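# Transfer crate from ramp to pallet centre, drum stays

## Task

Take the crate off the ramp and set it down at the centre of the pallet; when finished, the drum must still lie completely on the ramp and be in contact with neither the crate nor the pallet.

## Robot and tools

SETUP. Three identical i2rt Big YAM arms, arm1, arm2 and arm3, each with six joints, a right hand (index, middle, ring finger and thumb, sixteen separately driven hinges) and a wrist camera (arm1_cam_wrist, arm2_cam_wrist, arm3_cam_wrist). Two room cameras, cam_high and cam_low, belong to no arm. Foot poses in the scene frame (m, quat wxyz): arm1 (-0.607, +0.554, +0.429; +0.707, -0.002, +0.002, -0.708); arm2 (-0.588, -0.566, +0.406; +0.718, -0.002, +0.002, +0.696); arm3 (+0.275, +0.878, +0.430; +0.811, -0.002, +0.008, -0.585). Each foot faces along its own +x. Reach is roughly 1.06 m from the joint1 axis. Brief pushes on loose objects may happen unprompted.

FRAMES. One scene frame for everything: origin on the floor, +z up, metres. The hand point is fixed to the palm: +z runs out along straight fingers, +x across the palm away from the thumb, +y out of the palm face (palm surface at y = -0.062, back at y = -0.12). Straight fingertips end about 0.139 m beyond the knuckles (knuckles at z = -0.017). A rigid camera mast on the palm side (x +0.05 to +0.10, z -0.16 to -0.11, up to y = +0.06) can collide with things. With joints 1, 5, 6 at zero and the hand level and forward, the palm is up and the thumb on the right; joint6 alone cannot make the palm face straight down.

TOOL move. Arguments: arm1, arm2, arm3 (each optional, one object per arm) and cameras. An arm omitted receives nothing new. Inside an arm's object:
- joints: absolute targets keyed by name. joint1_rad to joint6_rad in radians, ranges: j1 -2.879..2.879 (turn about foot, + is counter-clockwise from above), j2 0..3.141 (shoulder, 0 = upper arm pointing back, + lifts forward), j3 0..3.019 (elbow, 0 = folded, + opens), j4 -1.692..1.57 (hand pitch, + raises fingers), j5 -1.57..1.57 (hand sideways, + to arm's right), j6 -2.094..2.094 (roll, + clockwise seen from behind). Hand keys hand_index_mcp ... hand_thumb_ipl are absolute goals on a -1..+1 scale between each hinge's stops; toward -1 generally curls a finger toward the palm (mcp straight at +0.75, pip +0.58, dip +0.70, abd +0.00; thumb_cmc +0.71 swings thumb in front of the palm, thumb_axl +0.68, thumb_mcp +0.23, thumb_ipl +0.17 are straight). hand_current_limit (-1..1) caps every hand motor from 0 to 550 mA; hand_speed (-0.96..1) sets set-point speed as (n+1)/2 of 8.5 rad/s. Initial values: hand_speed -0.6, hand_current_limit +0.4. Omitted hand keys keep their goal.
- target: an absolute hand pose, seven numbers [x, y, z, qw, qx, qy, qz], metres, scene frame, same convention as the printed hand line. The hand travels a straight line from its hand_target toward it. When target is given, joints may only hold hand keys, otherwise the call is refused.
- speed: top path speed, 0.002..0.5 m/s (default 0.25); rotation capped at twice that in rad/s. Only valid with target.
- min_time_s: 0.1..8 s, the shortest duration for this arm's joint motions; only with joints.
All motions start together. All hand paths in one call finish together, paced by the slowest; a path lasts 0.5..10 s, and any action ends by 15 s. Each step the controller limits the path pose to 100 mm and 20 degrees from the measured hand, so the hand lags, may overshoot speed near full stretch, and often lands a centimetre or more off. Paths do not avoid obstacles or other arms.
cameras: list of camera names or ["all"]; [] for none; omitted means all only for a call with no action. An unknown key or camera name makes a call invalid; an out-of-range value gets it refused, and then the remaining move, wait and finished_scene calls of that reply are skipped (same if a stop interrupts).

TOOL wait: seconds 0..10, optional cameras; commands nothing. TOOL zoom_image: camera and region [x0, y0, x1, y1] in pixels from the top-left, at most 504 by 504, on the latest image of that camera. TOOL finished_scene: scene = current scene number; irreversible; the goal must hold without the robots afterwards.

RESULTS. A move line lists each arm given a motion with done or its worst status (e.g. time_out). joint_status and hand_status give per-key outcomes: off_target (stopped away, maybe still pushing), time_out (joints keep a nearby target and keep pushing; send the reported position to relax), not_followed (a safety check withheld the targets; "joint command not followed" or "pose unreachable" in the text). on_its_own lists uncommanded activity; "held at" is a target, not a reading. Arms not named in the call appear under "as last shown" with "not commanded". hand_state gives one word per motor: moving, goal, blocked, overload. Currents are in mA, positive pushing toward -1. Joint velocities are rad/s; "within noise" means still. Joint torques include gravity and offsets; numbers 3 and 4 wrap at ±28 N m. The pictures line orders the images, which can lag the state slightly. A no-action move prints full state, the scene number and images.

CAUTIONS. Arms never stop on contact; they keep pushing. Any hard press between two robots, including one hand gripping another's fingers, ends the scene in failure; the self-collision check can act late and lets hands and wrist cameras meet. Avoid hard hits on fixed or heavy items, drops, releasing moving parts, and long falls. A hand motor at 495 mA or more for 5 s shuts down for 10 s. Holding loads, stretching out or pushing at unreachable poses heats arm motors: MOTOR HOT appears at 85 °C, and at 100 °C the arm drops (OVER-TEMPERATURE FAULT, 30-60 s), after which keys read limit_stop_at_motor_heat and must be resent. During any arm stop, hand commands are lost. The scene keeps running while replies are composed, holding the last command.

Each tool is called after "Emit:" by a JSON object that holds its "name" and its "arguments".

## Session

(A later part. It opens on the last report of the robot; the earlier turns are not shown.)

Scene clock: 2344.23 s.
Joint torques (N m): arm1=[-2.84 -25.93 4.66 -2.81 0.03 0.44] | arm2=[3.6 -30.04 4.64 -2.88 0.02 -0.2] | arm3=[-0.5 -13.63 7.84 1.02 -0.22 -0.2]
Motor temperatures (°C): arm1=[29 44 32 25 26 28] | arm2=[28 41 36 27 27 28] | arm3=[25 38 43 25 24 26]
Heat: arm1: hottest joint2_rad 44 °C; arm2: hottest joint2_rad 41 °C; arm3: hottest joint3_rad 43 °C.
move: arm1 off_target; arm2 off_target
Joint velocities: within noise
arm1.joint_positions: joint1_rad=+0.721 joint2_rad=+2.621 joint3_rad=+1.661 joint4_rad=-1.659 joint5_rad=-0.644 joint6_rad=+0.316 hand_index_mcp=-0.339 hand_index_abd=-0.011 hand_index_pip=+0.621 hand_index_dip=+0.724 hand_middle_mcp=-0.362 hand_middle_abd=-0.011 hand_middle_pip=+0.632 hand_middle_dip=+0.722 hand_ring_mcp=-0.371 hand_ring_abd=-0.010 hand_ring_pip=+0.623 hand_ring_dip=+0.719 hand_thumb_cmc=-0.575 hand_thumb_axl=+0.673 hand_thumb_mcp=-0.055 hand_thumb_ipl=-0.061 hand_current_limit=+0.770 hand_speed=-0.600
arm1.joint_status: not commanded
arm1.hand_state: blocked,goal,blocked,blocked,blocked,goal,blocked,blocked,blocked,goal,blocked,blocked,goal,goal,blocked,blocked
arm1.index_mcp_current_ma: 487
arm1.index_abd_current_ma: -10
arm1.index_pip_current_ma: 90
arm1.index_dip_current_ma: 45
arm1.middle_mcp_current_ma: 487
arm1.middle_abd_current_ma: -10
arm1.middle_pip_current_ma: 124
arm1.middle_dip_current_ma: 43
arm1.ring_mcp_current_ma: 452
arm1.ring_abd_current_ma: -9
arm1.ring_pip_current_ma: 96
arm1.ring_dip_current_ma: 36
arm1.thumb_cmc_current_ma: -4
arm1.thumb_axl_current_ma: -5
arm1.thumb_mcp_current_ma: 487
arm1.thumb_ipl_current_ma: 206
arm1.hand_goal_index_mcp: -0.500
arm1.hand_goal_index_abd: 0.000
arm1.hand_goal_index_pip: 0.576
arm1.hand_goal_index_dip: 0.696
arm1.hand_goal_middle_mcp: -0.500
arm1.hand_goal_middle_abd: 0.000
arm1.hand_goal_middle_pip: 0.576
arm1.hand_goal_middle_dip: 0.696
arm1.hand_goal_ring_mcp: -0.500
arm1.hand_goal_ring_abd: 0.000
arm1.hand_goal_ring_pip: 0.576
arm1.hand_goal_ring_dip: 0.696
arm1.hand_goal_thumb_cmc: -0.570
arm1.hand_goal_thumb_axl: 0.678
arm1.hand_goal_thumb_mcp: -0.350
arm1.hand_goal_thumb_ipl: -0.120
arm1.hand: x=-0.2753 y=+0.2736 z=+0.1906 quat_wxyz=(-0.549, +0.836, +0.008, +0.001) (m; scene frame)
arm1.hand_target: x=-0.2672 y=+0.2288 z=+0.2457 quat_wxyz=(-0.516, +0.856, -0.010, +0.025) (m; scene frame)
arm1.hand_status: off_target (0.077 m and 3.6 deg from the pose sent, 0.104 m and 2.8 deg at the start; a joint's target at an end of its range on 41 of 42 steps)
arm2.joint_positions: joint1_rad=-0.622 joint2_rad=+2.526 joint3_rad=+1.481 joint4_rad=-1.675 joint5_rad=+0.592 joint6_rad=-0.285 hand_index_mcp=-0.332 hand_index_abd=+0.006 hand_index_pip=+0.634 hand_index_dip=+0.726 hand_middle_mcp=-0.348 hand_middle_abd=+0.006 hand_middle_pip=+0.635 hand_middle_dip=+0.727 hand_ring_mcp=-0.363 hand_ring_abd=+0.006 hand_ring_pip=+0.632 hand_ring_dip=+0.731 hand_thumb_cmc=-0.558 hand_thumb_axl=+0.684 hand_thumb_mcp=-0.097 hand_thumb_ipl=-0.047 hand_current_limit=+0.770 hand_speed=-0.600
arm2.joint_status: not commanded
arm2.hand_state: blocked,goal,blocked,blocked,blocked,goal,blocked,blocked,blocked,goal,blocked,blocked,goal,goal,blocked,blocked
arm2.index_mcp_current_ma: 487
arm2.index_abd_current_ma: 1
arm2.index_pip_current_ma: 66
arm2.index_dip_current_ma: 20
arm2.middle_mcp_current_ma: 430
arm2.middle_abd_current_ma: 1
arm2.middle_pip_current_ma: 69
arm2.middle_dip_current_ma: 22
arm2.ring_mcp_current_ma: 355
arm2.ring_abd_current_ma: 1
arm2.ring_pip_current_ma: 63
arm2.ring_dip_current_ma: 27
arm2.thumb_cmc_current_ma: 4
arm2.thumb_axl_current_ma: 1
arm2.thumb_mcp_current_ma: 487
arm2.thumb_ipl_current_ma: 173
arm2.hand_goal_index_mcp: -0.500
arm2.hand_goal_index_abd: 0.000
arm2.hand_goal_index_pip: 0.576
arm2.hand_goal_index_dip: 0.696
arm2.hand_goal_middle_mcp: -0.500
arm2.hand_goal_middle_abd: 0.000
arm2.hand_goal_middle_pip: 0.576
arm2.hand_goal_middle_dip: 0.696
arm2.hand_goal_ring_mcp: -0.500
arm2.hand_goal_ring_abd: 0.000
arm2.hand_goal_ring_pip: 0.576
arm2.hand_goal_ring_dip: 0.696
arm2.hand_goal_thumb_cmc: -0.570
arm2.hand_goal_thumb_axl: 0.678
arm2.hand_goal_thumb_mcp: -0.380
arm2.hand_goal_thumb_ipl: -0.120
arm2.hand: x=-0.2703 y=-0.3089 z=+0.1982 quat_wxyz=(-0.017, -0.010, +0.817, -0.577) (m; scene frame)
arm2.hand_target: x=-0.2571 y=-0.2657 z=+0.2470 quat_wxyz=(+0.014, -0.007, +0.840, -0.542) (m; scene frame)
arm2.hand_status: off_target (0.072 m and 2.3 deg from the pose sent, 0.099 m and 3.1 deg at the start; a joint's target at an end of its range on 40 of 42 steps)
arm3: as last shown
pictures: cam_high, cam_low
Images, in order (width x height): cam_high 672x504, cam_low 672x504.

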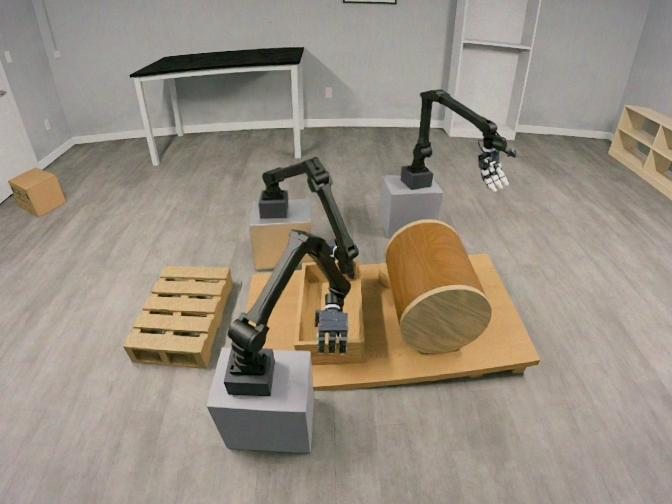

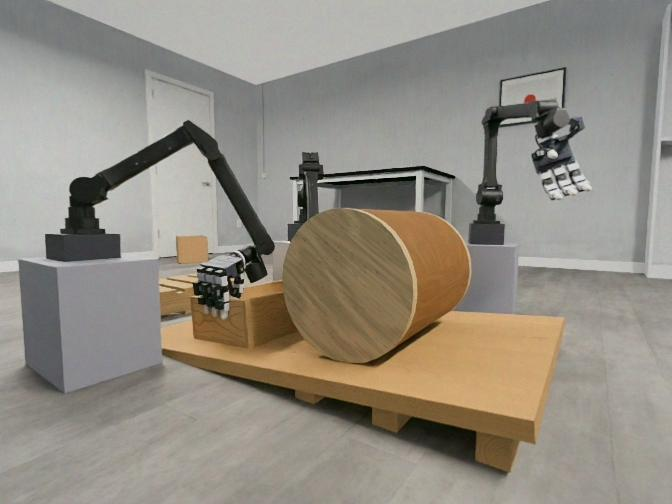

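Emit:
{"name": "move", "arguments": {"arm1": {"joints": {"hand_index_mcp": 0.2, "hand_middle_mcp": 0.2, "hand_ring_mcp": 0.2, "hand_thumb_mcp": 0.118, "hand_thumb_ipl": 0.17}}, "arm2": {"joints": {"hand_index_mcp": 0.2, "hand_middle_mcp": 0.2, "hand_ring_mcp": 0.2, "hand_thumb_mcp": 0.118, "hand_thumb_ipl": 0.17}}}}

Emit:
{"name": "move", "arguments": {"arm1": {"target": [-0.265, 0.24, 0.26, 0.5592, -0.829, 0, 0], "speed": 0.15, "joints": {"hand_index_mcp": 0.75, "hand_middle_mcp": 0.75, "hand_ring_mcp": 0.75, "hand_index_pip": 0.0, "hand_middle_pip": 0.0, "hand_ring_pip": 0.0, "hand_index_dip": 0.19, "hand_middle_dip": 0.19, "hand_ring_dip": 0.19, "hand_thumb_mcp": -0.388}}, "arm2": {"target": [-0.255, -0.27, 0.26, 0, 0, 0.829, -0.5592], "speed": 0.15, "joints": {"hand_index_mcp": 0.75, "hand_middle_mcp": 0.75, "hand_ring_mcp": 0.75, "hand_index_pip": 0.0, "hand_middle_pip": 0.0, "hand_ring_pip": 0.0, "hand_index_dip": 0.19, "hand_middle_dip": 0.19, "hand_ring_dip": 0.19, "hand_thumb_mcp": -0.388}}, "cameras": ["cam_high", "cam_low", "arm1_cam_wrist", "arm2_cam_wrist"]}}

Emit:
{"name": "zoom_image", "arguments": {"camera": "cam_high", "region": [270, 230, 430, 380]}}

Scene clock: 2539.83 s.
Joint torques (N m): arm1=[-0.97 -19.08 5.42 -2.24 -0.26 0.05] | arm2=[1.85 -20.25 5.07 -2.21 0.37 -0.2] | arm3=[-0.56 -14.39 7.86 1.14 -0.23 -0.22]
Motor temperatures (°C): arm1=[29 57 32 25 25 28] | arm2=[29 46 36 28 27 28] | arm3=[25 38 43 25 24 26]
Heat: arm1: hottest joint2_rad 57 °C; arm2: hottest joint2_rad 46 °C; arm3: hottest joint3_rad 43 °C.
move: arm1 done; arm2 done
Joint velocities: within noise
arm1.joint_positions: joint1_rad=+0.678 joint2_rad=+2.514 joint3_rad=+1.660 joint4_rad=-1.669 joint5_rad=-0.640 joint6_rad=+0.351 hand_index_mcp=+0.188 hand_index_abd=-0.002 hand_index_pip=+0.577 hand_index_dip=+0.699 hand_middle_mcp=+0.190 hand_middle_abd=-0.001 hand_middle_pip=+0.578 hand_middle_dip=+0.699 hand_ring_mcp=+0.189 hand_ring_abd=-0.002 hand_ring_pip=+0.578 hand_ring_dip=+0.699 hand_thumb_cmc=-0.572 hand_thumb_axl=+0.676 hand_thumb_mcp=+0.115 hand_thumb_ipl=+0.168 hand_current_limit=+0.770 hand_speed=-0.600
arm1.joint_status: all done
arm1.hand_state: goal,goal,goal,goal,goal,goal,goal,goal,goal,goal,goal,goal,goal,goal,goal,goal
arm1.index_mcp_current_ma: -15
arm1.index_abd_current_ma: -1
arm1.index_pip_current_ma: 1
arm1.index_dip_current_ma: 2
arm1.middle_mcp_current_ma: -12
arm1.middle_abd_current_ma: -1
arm1.middle_pip_current_ma: 1
arm1.middle_dip_current_ma: 1
arm1.ring_mcp_current_ma: -13
arm1.ring_abd_current_ma: -1
arm1.ring_pip_current_ma: 1
arm1.ring_dip_current_ma: 2
arm1.thumb_cmc_current_ma: -1
arm1.thumb_axl_current_ma: -2
arm1.thumb_mcp_current_ma: -3
arm1.thumb_ipl_current_ma: -2
arm1.hand_goal_index_mcp: 0.200
arm1.hand_goal_index_abd: 0.000
arm1.hand_goal_index_pip: 0.576
arm1.hand_goal_index_dip: 0.696
arm1.hand_goal_middle_mcp: 0.200
arm1.hand_goal_middle_abd: 0.000
arm1.hand_goal_middle_pip: 0.576
arm1.hand_goal_middle_dip: 0.696
arm1.hand_goal_ring_mcp: 0.200
arm1.hand_goal_ring_abd: 0.000
arm1.hand_goal_ring_pip: 0.576
arm1.hand_goal_ring_dip: 0.696
arm1.hand_goal_thumb_cmc: -0.570
arm1.hand_goal_thumb_axl: 0.678
arm1.hand_goal_thumb_mcp: 0.118
arm1.hand_goal_thumb_ipl: 0.170
arm1.hand: x=-0.2693 y=+0.2328 z=+0.2384 quat_wxyz=(-0.516, +0.856, -0.006, +0.027) (m; scene frame)
arm1.hand_target: x=-0.2672 y=+0.2289 z=+0.2458 quat_wxyz=(-0.516, +0.856, -0.010, +0.025) (m; scene frame)
arm1.hand_status: not commanded
arm2.joint_positions: joint1_rad=-0.600 joint2_rad=+2.404 joint3_rad=+1.490 joint4_rad=-1.688 joint5_rad=+0.585 joint6_rad=-0.286 hand_index_mcp=+0.188 hand_index_abd=-0.001 hand_index_pip=+0.578 hand_index_dip=+0.699 hand_middle_mcp=+0.188 hand_middle_abd=+0.000 hand_middle_pip=+0.578 hand_middle_dip=+0.699 hand_ring_mcp=+0.189 hand_ring_abd=+0.001 hand_ring_pip=+0.577 hand_ring_dip=+0.699 hand_thumb_cmc=-0.568 hand_thumb_axl=+0.680 hand_thumb_mcp=+0.115 hand_thumb_ipl=+0.168 hand_current_limit=+0.770 hand_speed=-0.600
arm2.joint_status: all done
arm2.hand_state: goal,goal,goal,goal,goal,goal,goal,goal,goal,goal,goal,goal,goal,goal,goal,goal
arm2.index_mcp_current_ma: -4
arm2.index_abd_current_ma: 0
arm2.index_pip_current_ma: 0
arm2.index_dip_current_ma: 0
arm2.middle_mcp_current_ma: -4
arm2.middle_abd_current_ma: 0
arm2.middle_pip_current_ma: 0
arm2.middle_dip_current_ma: 0
arm2.ring_mcp_current_ma: -4
arm2.ring_abd_current_ma: 0
arm2.ring_pip_current_ma: 0
arm2.ring_dip_current_ma: 0
arm2.thumb_cmc_current_ma: 0
arm2.thumb_axl_current_ma: 0
arm2.thumb_mcp_current_ma: -1
arm2.thumb_ipl_current_ma: 0
arm2.hand_goal_index_mcp: 0.200
arm2.hand_goal_index_abd: 0.000
arm2.hand_goal_index_pip: 0.576
arm2.hand_goal_index_dip: 0.696
arm2.hand_goal_middle_mcp: 0.200
arm2.hand_goal_middle_abd: 0.000
arm2.hand_goal_middle_pip: 0.576
arm2.hand_goal_middle_dip: 0.696
arm2.hand_goal_ring_mcp: 0.200
arm2.hand_goal_ring_abd: 0.000
arm2.hand_goal_ring_pip: 0.576
arm2.hand_goal_ring_dip: 0.696
arm2.hand_goal_thumb_cmc: -0.570
arm2.hand_goal_thumb_axl: 0.678
arm2.hand_goal_thumb_mcp: 0.118
arm2.hand_goal_thumb_ipl: 0.170
arm2.hand: x=-0.2533 y=-0.2689 z=+0.2486 quat_wxyz=(+0.016, +0.002, +0.844, -0.537) (m; scene frame)
arm2.hand_target: x=-0.2573 y=-0.2657 z=+0.2469 quat_wxyz=(+0.014, -0.007, +0.840, -0.542) (m; scene frame)
arm2.hand_status: not commanded
arm3: as last shown
pictures: none

Scene clock: 2540.97 s.
Joint torques (N m): arm1=[-0.15 -19.78 3.58 -2.47 -0.46 0.11] | arm2=[0.97 -22.42 3.69 -2.28 0.38 -0.28] | arm3=[-0.44 -13.92 7.94 1.06 -0.22 -0.21]
Motor temperatures (°C): arm1=[29 57 32 25 25 28] | arm2=[29 46 36 28 27 28] | arm3=[25 38 43 25 24 26]
Heat: arm1: hottest joint2_rad 57 °C; arm2: hottest joint2_rad 46 °C; arm3: hottest joint3_rad 43 °C.
move: arm1 off_target; arm2 off_target
Joint velocities: within noise
arm1.joint_positions: joint1_rad=+0.688 joint2_rad=+2.502 joint3_rad=+1.644 joint4_rad=-1.669 joint5_rad=-0.641 joint6_rad=+0.364 hand_index_mcp=+0.731 hand_index_abd=-0.002 hand_index_pip=+0.002 hand_index_dip=+0.193 hand_middle_mcp=+0.733 hand_middle_abd=-0.001 hand_middle_pip=+0.002 hand_middle_dip=+0.193 hand_ring_mcp=+0.732 hand_ring_abd=-0.002 hand_ring_pip=+0.002 hand_ring_dip=+0.193 hand_thumb_cmc=-0.572 hand_thumb_axl=+0.676 hand_thumb_mcp=-0.382 hand_thumb_ipl=+0.168 hand_current_limit=+0.770 hand_speed=-0.600
arm1.joint_status: all done
arm1.hand_state: goal,goal,goal,goal,goal,goal,goal,goal,goal,goal,goal,goal,goal,goal,goal,goal
arm1.index_mcp_current_ma: -30
arm1.index_abd_current_ma: -1
arm1.index_pip_current_ma: 1
arm1.index_dip_current_ma: 2
arm1.middle_mcp_current_ma: -24
arm1.middle_abd_current_ma: -1
arm1.middle_pip_current_ma: 1
arm1.middle_dip_current_ma: 2
arm1.ring_mcp_current_ma: -27
arm1.ring_abd_current_ma: -1
arm1.ring_pip_current_ma: 1
arm1.ring_dip_current_ma: 2
arm1.thumb_cmc_current_ma: -1
arm1.thumb_axl_current_ma: -1
arm1.thumb_mcp_current_ma: 7
arm1.thumb_ipl_current_ma: -1
arm1.hand_goal_index_mcp: 0.750
arm1.hand_goal_index_abd: 0.000
arm1.hand_goal_index_pip: 0.000
arm1.hand_goal_index_dip: 0.190
arm1.hand_goal_middle_mcp: 0.750
arm1.hand_goal_middle_abd: 0.000
arm1.hand_goal_middle_pip: 0.000
arm1.hand_goal_middle_dip: 0.190
arm1.hand_goal_ring_mcp: 0.750
arm1.hand_goal_ring_abd: 0.000
arm1.hand_goal_ring_pip: 0.000
arm1.hand_goal_ring_dip: 0.190
arm1.hand_goal_thumb_cmc: -0.570
arm1.hand_goal_thumb_axl: 0.678
arm1.hand_goal_thumb_mcp: -0.388
arm1.hand_goal_thumb_ipl: 0.170
arm1.hand: x=-0.2694 y=+0.2393 z=+0.2425 quat_wxyz=(-0.518, +0.855, -0.009, +0.021) (m; scene frame)
arm1.hand_target: x=-0.2652 y=+0.2406 z=+0.2593 quat_wxyz=(-0.516, +0.856, -0.009, +0.019) (m; scene frame)
arm1.hand_status: off_target (0.018 m and 6.2 deg from the pose sent, 0.023 m and 6.7 deg at the start; a joint's target at an end of its range on 34 of 34 steps)
arm2.joint_positions: joint1_rad=-0.600 joint2_rad=+2.394 joint3_rad=+1.484 joint4_rad=-1.688 joint5_rad=+0.585 joint6_rad=-0.287 hand_index_mcp=+0.731 hand_index_abd=-0.001 hand_index_pip=+0.002 hand_index_dip=+0.193 hand_middle_mcp=+0.731 hand_middle_abd=+0.000 hand_middle_pip=+0.002 hand_middle_dip=+0.193 hand_ring_mcp=+0.732 hand_ring_abd=+0.001 hand_ring_pip=+0.002 hand_ring_dip=+0.193 hand_thumb_cmc=-0.568 hand_thumb_axl=+0.680 hand_thumb_mcp=-0.381 hand_thumb_ipl=+0.168 hand_current_limit=+0.770 hand_speed=-0.600
arm2.joint_status: all done
arm2.hand_state: goal,goal,goal,goal,goal,goal,goal,goal,goal,goal,goal,goal,goal,goal,goal,goal
arm2.index_mcp_current_ma: -10
arm2.index_abd_current_ma: 0
arm2.index_pip_current_ma: 0
arm2.index_dip_current_ma: 0
arm2.middle_mcp_current_ma: -10
arm2.middle_abd_current_ma: 0
arm2.middle_pip_current_ma: 0
arm2.middle_dip_current_ma: 0
arm2.ring_mcp_current_ma: -9
arm2.ring_abd_current_ma: 0
arm2.ring_pip_current_ma: 0
arm2.ring_dip_current_ma: 0
arm2.thumb_cmc_current_ma: 0
arm2.thumb_axl_current_ma: 0
arm2.thumb_mcp_current_ma: 2
arm2.thumb_ipl_current_ma: 0
arm2.hand_goal_index_mcp: 0.750
arm2.hand_goal_index_abd: 0.000
arm2.hand_goal_index_pip: 0.000
arm2.hand_goal_index_dip: 0.190
arm2.hand_goal_middle_mcp: 0.750
arm2.hand_goal_middle_abd: 0.000
arm2.hand_goal_middle_pip: 0.000
arm2.hand_goal_middle_dip: 0.190
arm2.hand_goal_ring_mcp: 0.750
arm2.hand_goal_ring_abd: 0.000
arm2.hand_goal_ring_pip: 0.000
arm2.hand_goal_ring_dip: 0.190
arm2.hand_goal_thumb_cmc: -0.570
arm2.hand_goal_thumb_axl: 0.678
arm2.hand_goal_thumb_mcp: -0.388
arm2.hand_goal_thumb_ipl: 0.170
arm2.hand: x=-0.2536 y=-0.2693 z=+0.2522 quat_wxyz=(+0.016, +0.002, +0.844, -0.536) (m; scene frame)
arm2.hand_target: x=-0.2552 y=-0.2704 z=+0.2596 quat_wxyz=(+0.010, -0.005, +0.843, -0.537) (m; scene frame)
arm2.hand_status: off_target (0.008 m and 3.7 deg from the pose sent, 0.012 m and 3.6 deg at the start; a joint's target at an end of its range on 34 of 34 steps)
arm3: as last shown
pictures: arm1_cam_wrist, arm2_cam_wrist, cam_high, cam_low
Images, in order (width x height): arm1_cam_wrist 672x504, arm2_cam_wrist 672x504, cam_high 672x504, cam_low 672x504.

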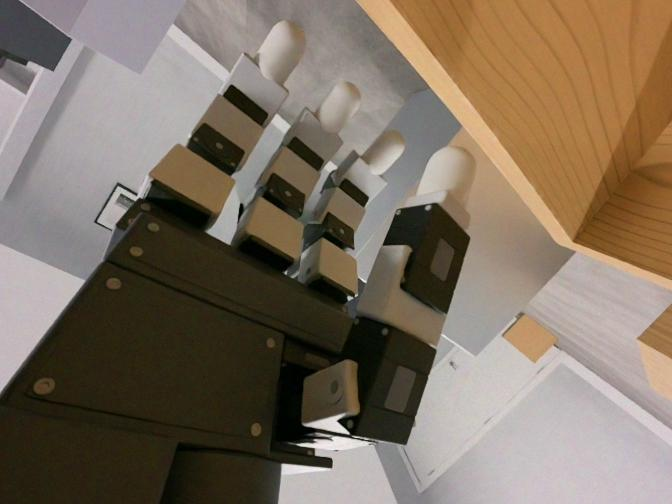

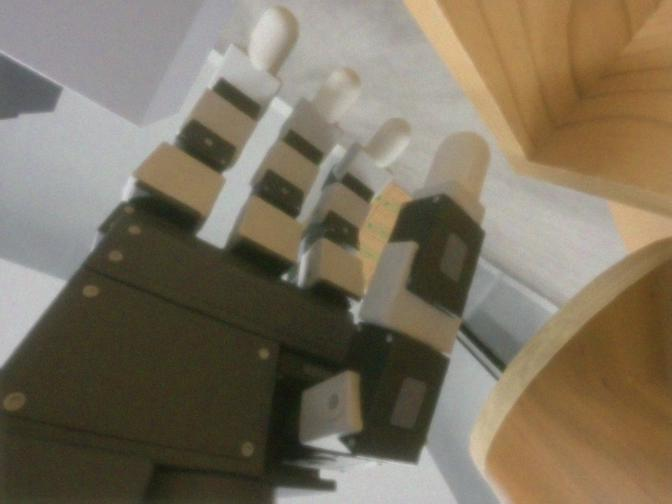

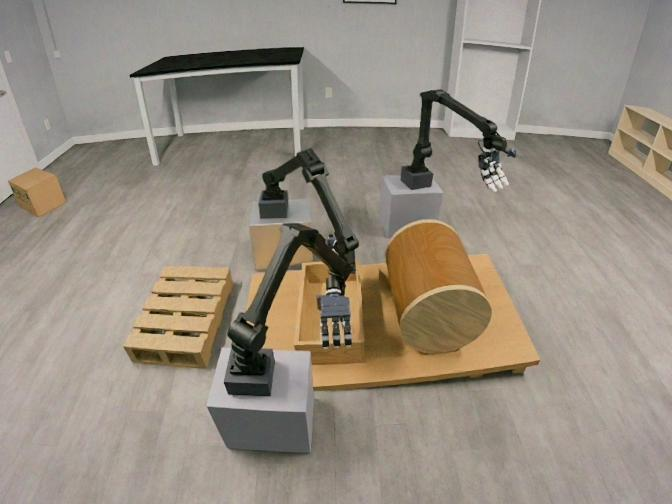

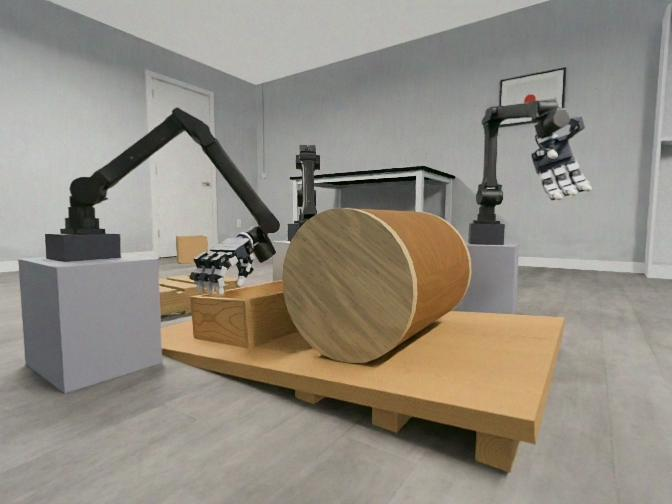

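Scaled by 3.150.

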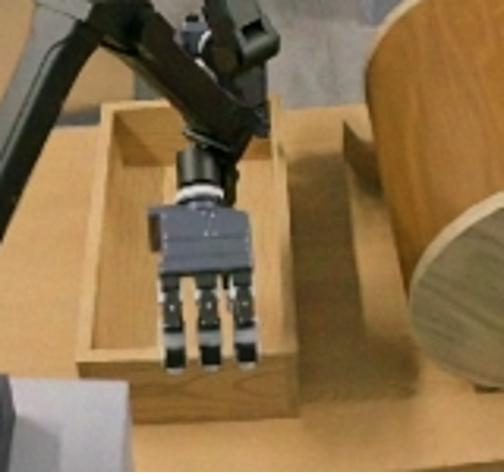

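Emit:
{"name": "move", "arguments": {"arm1": {"target":[-0.28,0.215,0.15,0.5592,-0.829,0,0],"speed":0.1}, "arm2": {"target":[-0.26,-0.2545,0.15,0,0,0.829,-0.5592],"speed":0.1}, "cameras": ["cam_high","arm1_cam_wrist","arm2_cam_wrist"]}}

Scene clock: 2602.33 s.
Joint torques (N m): arm1=[-1.38 -17.32 6.2 -2.58 -0.2 -0.16] | arm2=[2.32 -20.31 5.15 -2.13 0.19 0] | arm3=[-0.09 -14.1 7.83 1.11 -0.19 -0.21]
Motor temperatures (°C): arm1=[29 46 32 25 26 28] | arm2=[28 46 35 27 27 28] | arm3=[25 38 43 25 24 26]
Heat: arm1: hottest joint2_rad 46 °C; arm2: hottest joint2_rad 46 °C; arm3: hottest joint3_rad 43 °C.
move: arm1 off_target; arm2 done
Joint velocities: within noise
arm1.joint_positions: joint1_rad=+0.657 joint2_rad=+2.744 joint3_rad=+1.824 joint4_rad=-1.670 joint5_rad=-0.600 joint6_rad=+0.326 hand_index_mcp=+0.731 hand_index_abd=-0.002 hand_index_pip=+0.001 hand_index_dip=+0.193 hand_middle_mcp=+0.734 hand_middle_abd=-0.001 hand_middle_pip=+0.002 hand_middle_dip=+0.193 hand_ring_mcp=+0.733 hand_ring_abd=-0.002 hand_ring_pip=+0.002 hand_ring_dip=+0.193 hand_thumb_cmc=-0.572 hand_thumb_axl=+0.676 hand_thumb_mcp=-0.382 hand_thumb_ipl=+0.168 hand_current_limit=+0.770 hand_speed=-0.600
arm1.joint_status: not commanded
arm1.hand_state: goal,goal,goal,goal,goal,goal,goal,goal,goal,goal,goal,goal,goal,goal,goal,goal
arm1.index_mcp_current_ma: -28
arm1.index_abd_current_ma: -1
arm1.index_pip_current_ma: 1
arm1.index_dip_current_ma: 2
arm1.middle_mcp_current_ma: -22
arm1.middle_abd_current_ma: -1
arm1.middle_pip_current_ma: 1
arm1.middle_dip_current_ma: 2
arm1.ring_mcp_current_ma: -25
arm1.ring_abd_current_ma: -1
arm1.ring_pip_current_ma: 1
arm1.ring_dip_current_ma: 2
arm1.thumb_cmc_current_ma: -1
arm1.thumb_axl_current_ma: -1
arm1.thumb_mcp_current_ma: 7
arm1.thumb_ipl_current_ma: -1
arm1.hand_goal_index_mcp: 0.750
arm1.hand_goal_index_abd: 0.000
arm1.hand_goal_index_pip: 0.000
arm1.hand_goal_index_dip: 0.190
arm1.hand_goal_middle_mcp: 0.750
arm1.hand_goal_middle_abd: 0.000
arm1.hand_goal_middle_pip: 0.000
arm1.hand_goal_middle_dip: 0.190
arm1.hand_goal_ring_mcp: 0.750
arm1.hand_goal_ring_abd: 0.000
arm1.hand_goal_ring_pip: 0.000
arm1.hand_goal_ring_dip: 0.190
arm1.hand_goal_thumb_cmc: -0.570
arm1.hand_goal_thumb_axl: 0.678
arm1.hand_goal_thumb_mcp: -0.388
arm1.hand_goal_thumb_ipl: 0.170
arm1.hand: x=-0.2831 y=+0.2255 z=+0.1484 quat_wxyz=(-0.533, +0.846, -0.007, +0.006) (m; scene frame)
arm1.hand_target: x=-0.2803 y=+0.2155 z=+0.1501 quat_wxyz=(-0.530, +0.848, -0.005, +0.012) (m; scene frame)
arm1.hand_status: off_target (0.011 m and 3.8 deg from the pose sent, 0.096 m and 6.2 deg at the start; a joint's target at an end of its range on 61 of 61 steps)
arm2.joint_positions: joint1_rad=-0.587 joint2_rad=+2.651 joint3_rad=+1.669 joint4_rad=-1.688 joint5_rad=+0.557 joint6_rad=-0.272 hand_index_mcp=+0.731 hand_index_abd=-0.001 hand_index_pip=+0.002 hand_index_dip=+0.193 hand_middle_mcp=+0.732 hand_middle_abd=+0.000 hand_middle_pip=+0.002 hand_middle_dip=+0.193 hand_ring_mcp=+0.733 hand_ring_abd=+0.001 hand_ring_pip=+0.001 hand_ring_dip=+0.193 hand_thumb_cmc=-0.568 hand_thumb_axl=+0.680 hand_thumb_mcp=-0.381 hand_thumb_ipl=+0.168 hand_current_limit=+0.770 hand_speed=-0.600
arm2.joint_status: not commanded
arm2.hand_state: goal,goal,goal,goal,goal,goal,goal,goal,goal,goal,goal,goal,goal,goal,goal,goal
arm2.index_mcp_current_ma: -10
arm2.index_abd_current_ma: 0
arm2.index_pip_current_ma: 0
arm2.index_dip_current_ma: 0
arm2.middle_mcp_current_ma: -9
arm2.middle_abd_current_ma: 0
arm2.middle_pip_current_ma: 0
arm2.middle_dip_current_ma: 0
arm2.ring_mcp_current_ma: -8
arm2.ring_abd_current_ma: 0
arm2.ring_pip_current_ma: 0
arm2.ring_dip_current_ma: 0
arm2.thumb_cmc_current_ma: 0
arm2.thumb_axl_current_ma: 0
arm2.thumb_mcp_current_ma: 2
arm2.thumb_ipl_current_ma: 0
arm2.hand_goal_index_mcp: 0.750
arm2.hand_goal_index_abd: 0.000
arm2.hand_goal_index_pip: 0.000
arm2.hand_goal_index_dip: 0.190
arm2.hand_goal_middle_mcp: 0.750
arm2.hand_goal_middle_abd: 0.000
arm2.hand_goal_middle_pip: 0.000
arm2.hand_goal_middle_dip: 0.190
arm2.hand_goal_ring_mcp: 0.750
arm2.hand_goal_ring_abd: 0.000
arm2.hand_goal_ring_pip: 0.000
arm2.hand_goal_ring_dip: 0.190
arm2.hand_goal_thumb_cmc: -0.570
arm2.hand_goal_thumb_axl: 0.678
arm2.hand_goal_thumb_mcp: -0.388
arm2.hand_goal_thumb_ipl: 0.170
arm2.hand: x=-0.2571 y=-0.2597 z=+0.1568 quat_wxyz=(-0.005, -0.001, +0.831, -0.557) (m; scene frame)
arm2.hand_target: x=-0.2601 y=-0.2547 z=+0.1500 quat_wxyz=(+0.000, +0.000, +0.829, -0.559) (m; scene frame)
arm2.hand_status: done (0.009 m and 0.7 deg from the pose sent, 0.104 m and 3.7 deg at the start)
arm3: as last shown
pictures: arm1_cam_wrist, arm2_cam_wrist, cam_high
Images, in order (width x height): arm1_cam_wrist 672x504, arm2_cam_wrist 672x504, cam_high 672x504.

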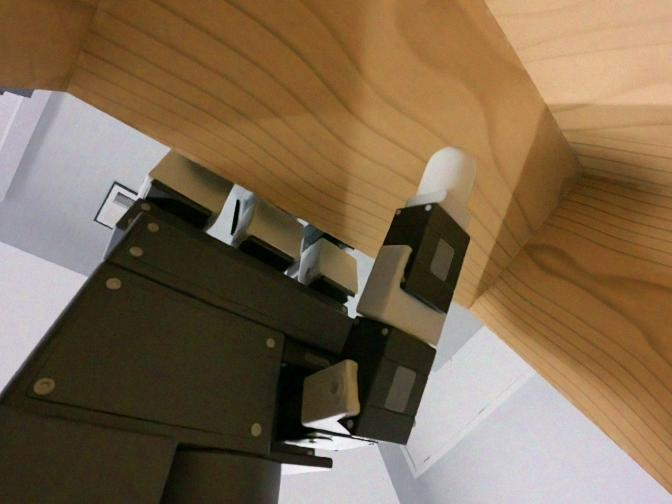

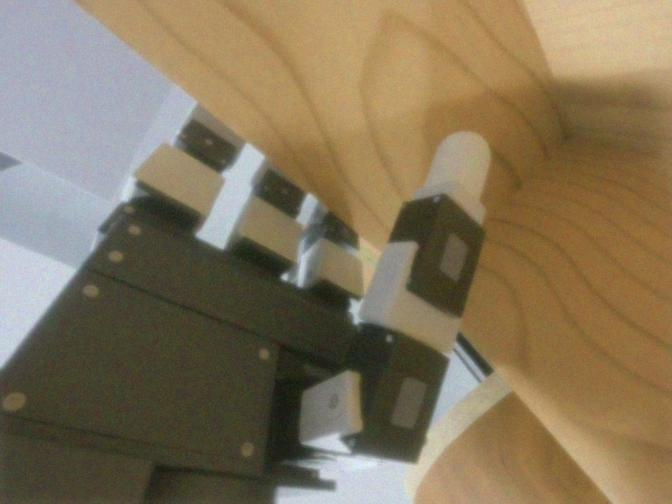

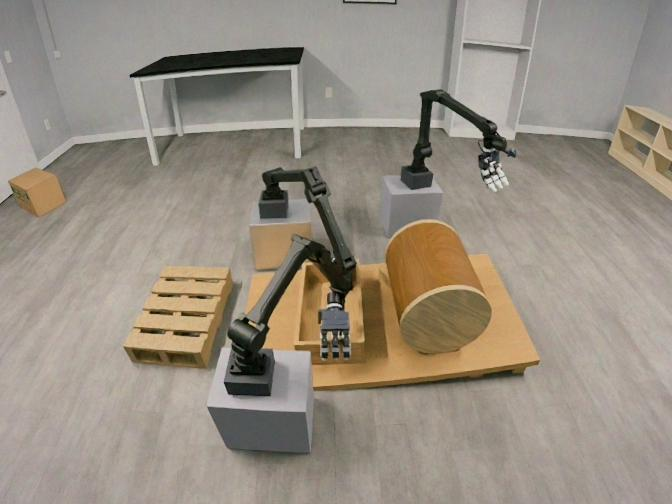

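Emit:
{"name": "move", "arguments": {"arm1": {"target":[-0.28,0.206,0.12,0.5592,-0.829,0,0],"speed":0.08}, "arm2": {"target":[-0.26,-0.2495,0.11,0,0,0.829,-0.5592],"speed":0.08}, "cameras": ["cam_high","arm1_cam_wrist","arm2_cam_wrist","cam_low"]}}

Scene clock: 2614.30 s.
Joint torques (N m): arm1=[-0.97 -14.86 9.01 -1.7 -0.12 0.34] | arm2=[2.61 -16.62 7.2 -0.79 0.12 -0.45] | arm3=[-0.26 -14.04 7.83 1.06 -0.21 -0.2]
Motor temperatures (°C): arm1=[29 47 32 25 26 28] | arm2=[28 45 36 27 27 28] | arm3=[25 38 43 25 24 26]
Heat: arm1: hottest joint2_rad 47 °C; arm2: hottest joint2_rad 45 °C; arm3: hottest joint3_rad 43 °C.
move: arm1 off_target; arm2 off_target
Joint velocities: within noise
arm1.joint_positions: joint1_rad=+0.657 joint2_rad=+2.771 joint3_rad=+1.867 joint4_rad=-1.691 joint5_rad=-0.595 joint6_rad=+0.275 hand_index_mcp=+0.740 hand_index_abd=-0.002 hand_index_pip=+0.001 hand_index_dip=+0.193 hand_middle_mcp=+0.749 hand_middle_abd=-0.001 hand_middle_pip=+0.002 hand_middle_dip=+0.193 hand_ring_mcp=+0.775 hand_ring_abd=-0.002 hand_ring_pip=+0.001 hand_ring_dip=+0.193 hand_thumb_cmc=-0.572 hand_thumb_axl=+0.676 hand_thumb_mcp=-0.382 hand_thumb_ipl=+0.169 hand_current_limit=+0.770 hand_speed=-0.600
arm1.joint_status: not commanded
arm1.hand_state: goal,goal,goal,goal,goal,goal,goal,goal,blocked,goal,goal,goal,goal,goal,goal,goal
arm1.index_mcp_current_ma: -12
arm1.index_abd_current_ma: -1
arm1.index_pip_current_ma: 1
arm1.index_dip_current_ma: 2
arm1.middle_mcp_current_ma: 0
arm1.middle_abd_current_ma: -1
arm1.middle_pip_current_ma: 1
arm1.middle_dip_current_ma: 2
arm1.ring_mcp_current_ma: 43
arm1.ring_abd_current_ma: -1
arm1.ring_pip_current_ma: 1
arm1.ring_dip_current_ma: 2
arm1.thumb_cmc_current_ma: -1
arm1.thumb_axl_current_ma: -1
arm1.thumb_mcp_current_ma: 7
arm1.thumb_ipl_current_ma: -1
arm1.hand_goal_index_mcp: 0.750
arm1.hand_goal_index_abd: 0.000
arm1.hand_goal_index_pip: 0.000
arm1.hand_goal_index_dip: 0.190
arm1.hand_goal_middle_mcp: 0.750
arm1.hand_goal_middle_abd: 0.000
arm1.hand_goal_middle_pip: 0.000
arm1.hand_goal_middle_dip: 0.190
arm1.hand_goal_ring_mcp: 0.750
arm1.hand_goal_ring_abd: 0.000
arm1.hand_goal_ring_pip: 0.000
arm1.hand_goal_ring_dip: 0.190
arm1.hand_goal_thumb_cmc: -0.570
arm1.hand_goal_thumb_axl: 0.678
arm1.hand_goal_thumb_mcp: -0.388
arm1.hand_goal_thumb_ipl: 0.170
arm1.hand: x=-0.2763 y=+0.2199 z=+0.1412 quat_wxyz=(-0.533, +0.846, +0.015, +0.016) (m; scene frame)
arm1.hand_target: x=-0.2809 y=+0.2075 z=+0.1208 quat_wxyz=(-0.529, +0.849, -0.004, +0.013) (m; scene frame)
arm1.hand_status: off_target (0.026 m and 4.3 deg from the pose sent, 0.034 m and 3.8 deg at the start; a joint's target at an end of its range on 36 of 36 steps)
arm2.joint_positions: joint1_rad=-0.585 joint2_rad=+2.696 joint3_rad=+1.719 joint4_rad=-1.704 joint5_rad=+0.554 joint6_rad=-0.216 hand_index_mcp=+0.797 hand_index_abd=+0.002 hand_index_pip=+0.001 hand_index_dip=+0.193 hand_middle_mcp=+0.747 hand_middle_abd=+0.000 hand_middle_pip=+0.002 hand_middle_dip=+0.193 hand_ring_mcp=+0.733 hand_ring_abd=+0.001 hand_ring_pip=+0.001 hand_ring_dip=+0.193 hand_thumb_cmc=-0.568 hand_thumb_axl=+0.680 hand_thumb_mcp=-0.382 hand_thumb_ipl=+0.168 hand_current_limit=+0.770 hand_speed=-0.600
arm2.joint_status: not commanded
arm2.hand_state: blocked,goal,goal,goal,goal,goal,goal,goal,goal,goal,goal,goal,goal,goal,goal,goal
arm2.index_mcp_current_ma: 51
arm2.index_abd_current_ma: 0
arm2.index_pip_current_ma: 0
arm2.index_dip_current_ma: 0
arm2.middle_mcp_current_ma: 0
arm2.middle_abd_current_ma: 0
arm2.middle_pip_current_ma: 0
arm2.middle_dip_current_ma: 0
arm2.ring_mcp_current_ma: -8
arm2.ring_abd_current_ma: 0
arm2.ring_pip_current_ma: 0
arm2.ring_dip_current_ma: 0
arm2.thumb_cmc_current_ma: 0
arm2.thumb_axl_current_ma: 0
arm2.thumb_mcp_current_ma: 2
arm2.thumb_ipl_current_ma: 0
arm2.hand_goal_index_mcp: 0.750
arm2.hand_goal_index_abd: 0.000
arm2.hand_goal_index_pip: 0.000
arm2.hand_goal_index_dip: 0.190
arm2.hand_goal_middle_mcp: 0.750
arm2.hand_goal_middle_abd: 0.000
arm2.hand_goal_middle_pip: 0.000
arm2.hand_goal_middle_dip: 0.190
arm2.hand_goal_ring_mcp: 0.750
arm2.hand_goal_ring_abd: 0.000
arm2.hand_goal_ring_pip: 0.000
arm2.hand_goal_ring_dip: 0.190
arm2.hand_goal_thumb_cmc: -0.570
arm2.hand_goal_thumb_axl: 0.678
arm2.hand_goal_thumb_mcp: -0.388
arm2.hand_goal_thumb_ipl: 0.170
arm2.hand: x=-0.2507 y=-0.2556 z=+0.1442 quat_wxyz=(+0.007, +0.021, +0.828, -0.560) (m; scene frame)
arm2.hand_target: x=-0.2608 y=-0.2514 z=+0.1119 quat_wxyz=(+0.000, +0.000, +0.829, -0.559) (m; scene frame)
arm2.hand_status: off_target (0.036 m and 2.5 deg from the pose sent, 0.048 m and 0.7 deg at the start)
arm3.joint_positions: joint1_rad=+0.296 joint2_rad=+1.520 joint3_rad=+1.311 joint4_rad=-1.212 joint5_rad=-0.303 joint6_rad=+0.310 hand_index_mcp=+0.481 hand_index_abd=-0.001 hand_index_pip=+0.279 hand_index_dip=+0.398 hand_middle_mcp=+0.481 hand_middle_abd=+0.000 hand_middle_pip=+0.279 hand_middle_dip=+0.402 hand_ring_mcp=+0.481 hand_ring_abd=+0.004 hand_ring_pip=+0.279 hand_ring_dip=+0.398 hand_thumb_cmc=-0.568 hand_thumb_axl=+0.680 hand_thumb_mcp=+0.096 hand_thumb_ipl=+0.001 hand_current_limit=+0.400 hand_speed=-0.600
arm3.joint_status: not commanded
arm3.hand_state: goal,goal,goal,goal,goal,goal,goal,goal,goal,goal,goal,goal,goal,goal,goal,goal
arm3.index_mcp_current_ma: 0
arm3.index_abd_current_ma: 0
arm3.index_pip_current_ma: 0
arm3.index_dip_current_ma: -1
arm3.middle_mcp_current_ma: 0
arm3.middle_abd_current_ma: 0
arm3.middle_pip_current_ma: 0
arm3.middle_dip_current_ma: 1
arm3.ring_mcp_current_ma: 0
arm3.ring_abd_current_ma: 2
arm3.ring_pip_current_ma: 0
arm3.ring_dip_current_ma: -1
arm3.thumb_cmc_current_ma: 1
arm3.thumb_axl_current_ma: 1
arm3.thumb_mcp_current_ma: -3
arm3.thumb_ipl_current_ma: 0
arm3.hand_goal_index_mcp: 0.480
arm3.hand_goal_index_abd: 0.000
arm3.hand_goal_index_pip: 0.280
arm3.hand_goal_index_dip: 0.400
arm3.hand_goal_middle_mcp: 0.480
arm3.hand_goal_middle_abd: 0.000
arm3.hand_goal_middle_pip: 0.280
arm3.hand_goal_middle_dip: 0.400
arm3.hand_goal_ring_mcp: 0.480
arm3.hand_goal_ring_abd: 0.000
arm3.hand_goal_ring_pip: 0.280
arm3.hand_goal_ring_dip: 0.400
arm3.hand_goal_thumb_cmc: -0.570
arm3.hand_goal_thumb_axl: 0.678
arm3.hand_goal_thumb_mcp: 0.100
arm3.hand_goal_thumb_ipl: 0.000
arm3.hand: x=+0.6047 y=+0.4275 z=+0.6150 quat_wxyz=(-0.005, +0.974, +0.161, +0.160) (m; scene frame)
arm3.hand_target: x=+0.6057 y=+0.4300 z=+0.6222 quat_wxyz=(+0.005, +0.972, +0.170, +0.164) (m; scene frame)
arm3.hand_status: not commanded
pictures: arm1_cam_wrist, arm2_cam_wrist, cam_high, cam_low
Images, in order (width x height): arm1_cam_wrist 672x504, arm2_cam_wrist 672x504, cam_high 672x504, cam_low 672x504.

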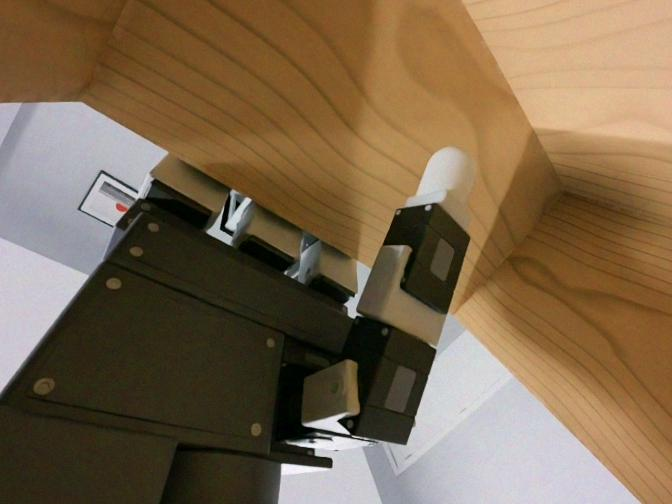

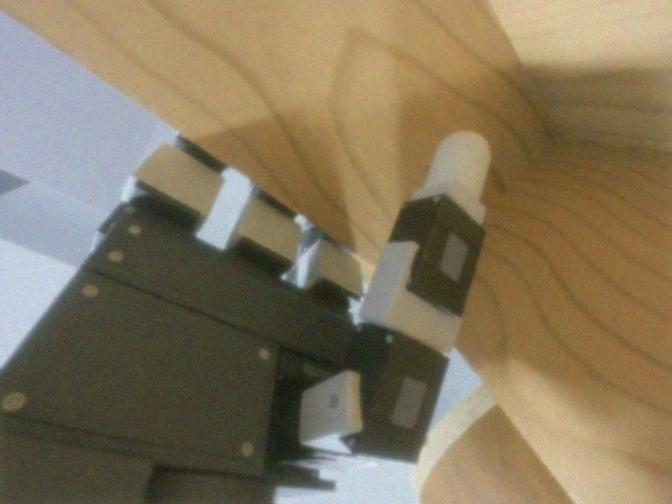

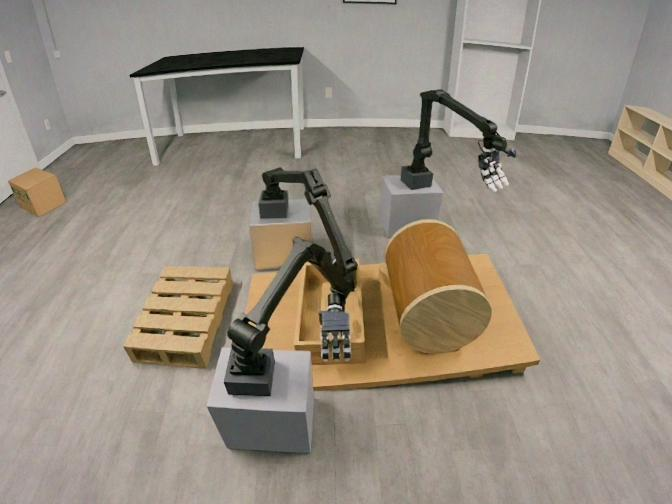

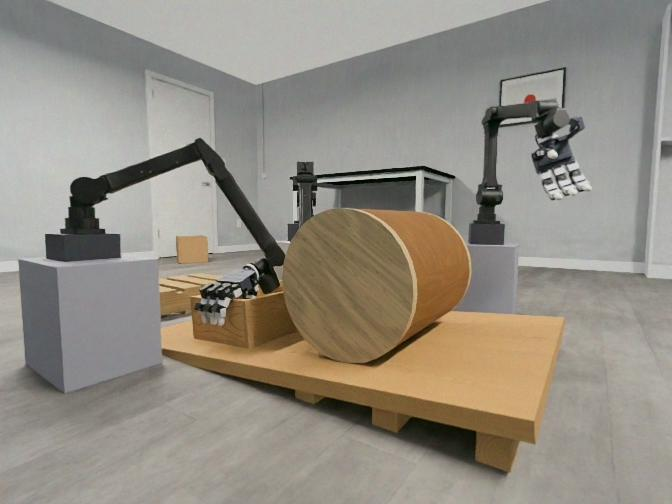

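Emit:
{"name": "zoom_image", "arguments": {"camera": "cam_low", "region": [140, 240, 320, 375]}}

Emit:
{"name": "zoom_image", "arguments": {"camera": "cam_high", "region": [270, 240, 400, 370]}}

Scaled by 2.800.

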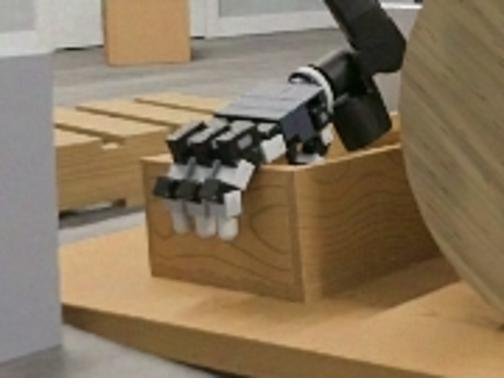

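Scaled by 3.877.

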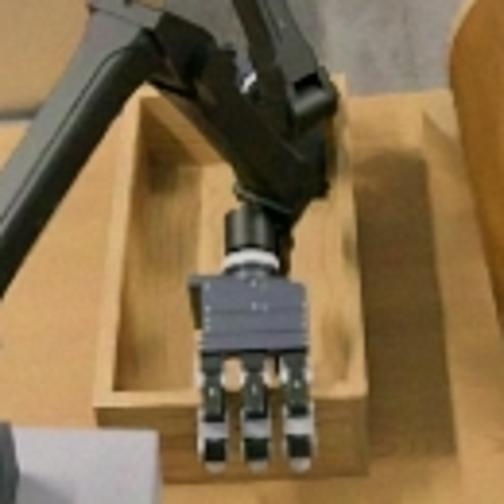

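Emit:
{"name": "move", "arguments": {"arm1": {"target":[-0.28,0.206,0.143,0.5592,-0.829,0,0],"speed":0.08,"joints":{"hand_thumb_mcp":-0.8,"hand_thumb_ipl":0.116}}, "arm2": {"target":[-0.26,-0.2495,0.138,0,0,0.829,-0.5592],"speed":0.08,"joints":{"hand_thumb_mcp":-0.8,"hand_thumb_ipl":0.116}}, "cameras": ["arm1_cam_wrist","arm2_cam_wrist"]}}

Scene clock: 2721.90 s.
Joint torques (N m): arm1=[-0.67 -17.96 5.24 -1.62 -0.15 0.46] | arm2=[2.37 -21.6 3.99 -1.66 0.14 -0.47] | arm3=[-0.73 -14.21 7.97 1.11 -0.2 -0.2]
Motor temperatures (°C): arm1=[29 44 37 25 25 28] | arm2=[28 37 38 27 27 28] | arm3=[25 38 43 25 24 26]
Heat: arm1: hottest joint2_rad 44 °C; arm2: hottest joint3_rad 38 °C; arm3: hottest joint3_rad 43 °C.
move: arm1 off_target; arm2 off_target
Joint velocities: within noise
arm1.joint_positions: joint1_rad=+0.657 joint2_rad=+2.770 joint3_rad=+1.867 joint4_rad=-1.691 joint5_rad=-0.593 joint6_rad=+0.272 hand_index_mcp=+0.748 hand_index_abd=-0.002 hand_index_pip=+0.001 hand_index_dip=+0.193 hand_middle_mcp=+0.753 hand_middle_abd=-0.001 hand_middle_pip=+0.002 hand_middle_dip=+0.193 hand_ring_mcp=+0.776 hand_ring_abd=-0.002 hand_ring_pip=+0.001 hand_ring_dip=+0.193 hand_thumb_cmc=-0.572 hand_thumb_axl=+0.677 hand_thumb_mcp=-0.598 hand_thumb_ipl=+0.143 hand_current_limit=+0.770 hand_speed=-0.600
arm1.joint_status: hand_thumb_mcp off_target (ended at -0.598, target -0.800); hand_thumb_ipl off_target (ended at +0.143, target +0.116)
arm1.hand_state: goal,goal,goal,goal,goal,goal,goal,goal,blocked,goal,goal,goal,goal,goal,blocked,blocked
arm1.index_mcp_current_ma: -2
arm1.index_abd_current_ma: -1
arm1.index_pip_current_ma: 1
arm1.index_dip_current_ma: 2
arm1.middle_mcp_current_ma: 2
arm1.middle_abd_current_ma: -1
arm1.middle_pip_current_ma: 1
arm1.middle_dip_current_ma: 2
arm1.ring_mcp_current_ma: 46
arm1.ring_abd_current_ma: -1
arm1.ring_pip_current_ma: 1
arm1.ring_dip_current_ma: 2
arm1.thumb_cmc_current_ma: -1
arm1.thumb_axl_current_ma: -1
arm1.thumb_mcp_current_ma: 487
arm1.thumb_ipl_current_ma: 66
arm1.hand_goal_index_mcp: 0.750
arm1.hand_goal_index_abd: 0.000
arm1.hand_goal_index_pip: 0.000
arm1.hand_goal_index_dip: 0.190
arm1.hand_goal_middle_mcp: 0.750
arm1.hand_goal_middle_abd: 0.000
arm1.hand_goal_middle_pip: 0.000
arm1.hand_goal_middle_dip: 0.190
arm1.hand_goal_ring_mcp: 0.750
arm1.hand_goal_ring_abd: 0.000
arm1.hand_goal_ring_pip: 0.000
arm1.hand_goal_ring_dip: 0.190
arm1.hand_goal_thumb_cmc: -0.570
arm1.hand_goal_thumb_axl: 0.678
arm1.hand_goal_thumb_mcp: -0.800
arm1.hand_goal_thumb_ipl: 0.116
arm1.hand: x=-0.2759 y=+0.2194 z=+0.1416 quat_wxyz=(-0.533, +0.846, +0.017, +0.017) (m; scene frame)
arm1.hand_target: x=-0.2803 y=+0.2066 z=+0.1431 quat_wxyz=(-0.525, +0.851, -0.004, +0.014) (m; scene frame)
arm1.hand_status: off_target (0.014 m and 4.5 deg from the pose sent, 0.014 m and 4.4 deg at the start; a joint's target at an end of its range on 29 of 30 steps)
arm2.joint_positions: joint1_rad=-0.585 joint2_rad=+2.695 joint3_rad=+1.719 joint4_rad=-1.705 joint5_rad=+0.554 joint6_rad=-0.216 hand_index_mcp=+0.801 hand_index_abd=+0.002 hand_index_pip=+0.001 hand_index_dip=+0.193 hand_middle_mcp=+0.750 hand_middle_abd=+0.000 hand_middle_pip=+0.002 hand_middle_dip=+0.193 hand_ring_mcp=+0.733 hand_ring_abd=+0.001 hand_ring_pip=+0.001 hand_ring_dip=+0.193 hand_thumb_cmc=-0.568 hand_thumb_axl=+0.680 hand_thumb_mcp=-0.664 hand_thumb_ipl=+0.147 hand_current_limit=+0.770 hand_speed=-0.600
arm2.joint_status: hand_thumb_mcp off_target (ended at -0.664, target -0.800); hand_thumb_ipl off_target (ended at +0.147, target +0.116)
arm2.hand_state: blocked,goal,goal,goal,goal,goal,goal,goal,goal,goal,goal,goal,goal,goal,blocked,blocked
arm2.index_mcp_current_ma: 58
arm2.index_abd_current_ma: 0
arm2.index_pip_current_ma: 0
arm2.index_dip_current_ma: 0
arm2.middle_mcp_current_ma: 0
arm2.middle_abd_current_ma: 0
arm2.middle_pip_current_ma: 0
arm2.middle_dip_current_ma: 0
arm2.ring_mcp_current_ma: -8
arm2.ring_abd_current_ma: 0
arm2.ring_pip_current_ma: 0
arm2.ring_dip_current_ma: 0
arm2.thumb_cmc_current_ma: 0
arm2.thumb_axl_current_ma: 0
arm2.thumb_mcp_current_ma: 487
arm2.thumb_ipl_current_ma: 37
arm2.hand_goal_index_mcp: 0.750
arm2.hand_goal_index_abd: 0.000
arm2.hand_goal_index_pip: 0.000
arm2.hand_goal_index_dip: 0.190
arm2.hand_goal_middle_mcp: 0.750
arm2.hand_goal_middle_abd: 0.000
arm2.hand_goal_middle_pip: 0.000
arm2.hand_goal_middle_dip: 0.190
arm2.hand_goal_ring_mcp: 0.750
arm2.hand_goal_ring_abd: 0.000
arm2.hand_goal_ring_pip: 0.000
arm2.hand_goal_ring_dip: 0.190
arm2.hand_goal_thumb_cmc: -0.570
arm2.hand_goal_thumb_axl: 0.678
arm2.hand_goal_thumb_mcp: -0.800
arm2.hand_goal_thumb_ipl: 0.116
arm2.hand: x=-0.2506 y=-0.2552 z=+0.1447 quat_wxyz=(+0.008, +0.021, +0.828, -0.560) (m; scene frame)
arm2.hand_target: x=-0.2599 y=-0.2496 z=+0.1382 quat_wxyz=(+0.000, +0.000, +0.829, -0.559) (m; scene frame)
arm2.hand_status: off_target (0.013 m and 2.6 deg from the pose sent, 0.013 m and 2.5 deg at the start)
arm3: as last shown
pictures: arm1_cam_wrist, arm2_cam_wrist
Images, in order (width x height): arm1_cam_wrist 672x504, arm2_cam_wrist 672x504.

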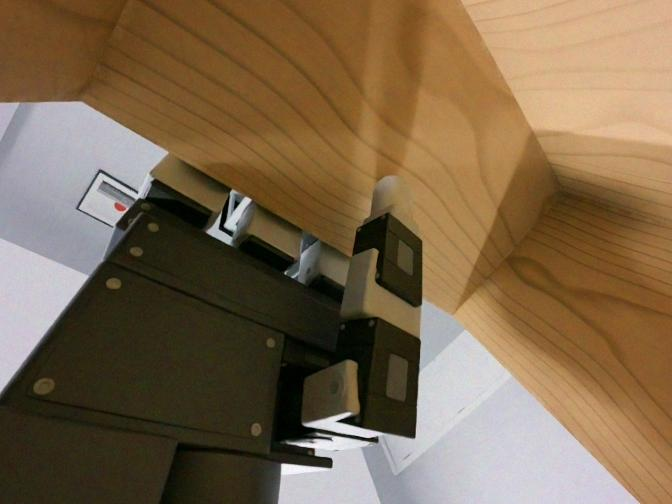

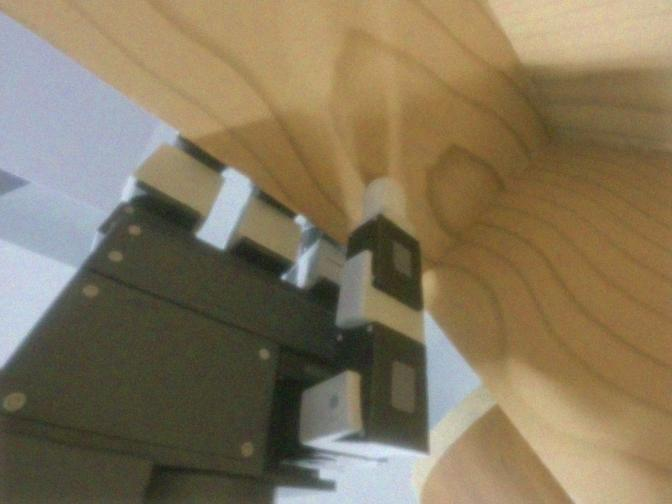

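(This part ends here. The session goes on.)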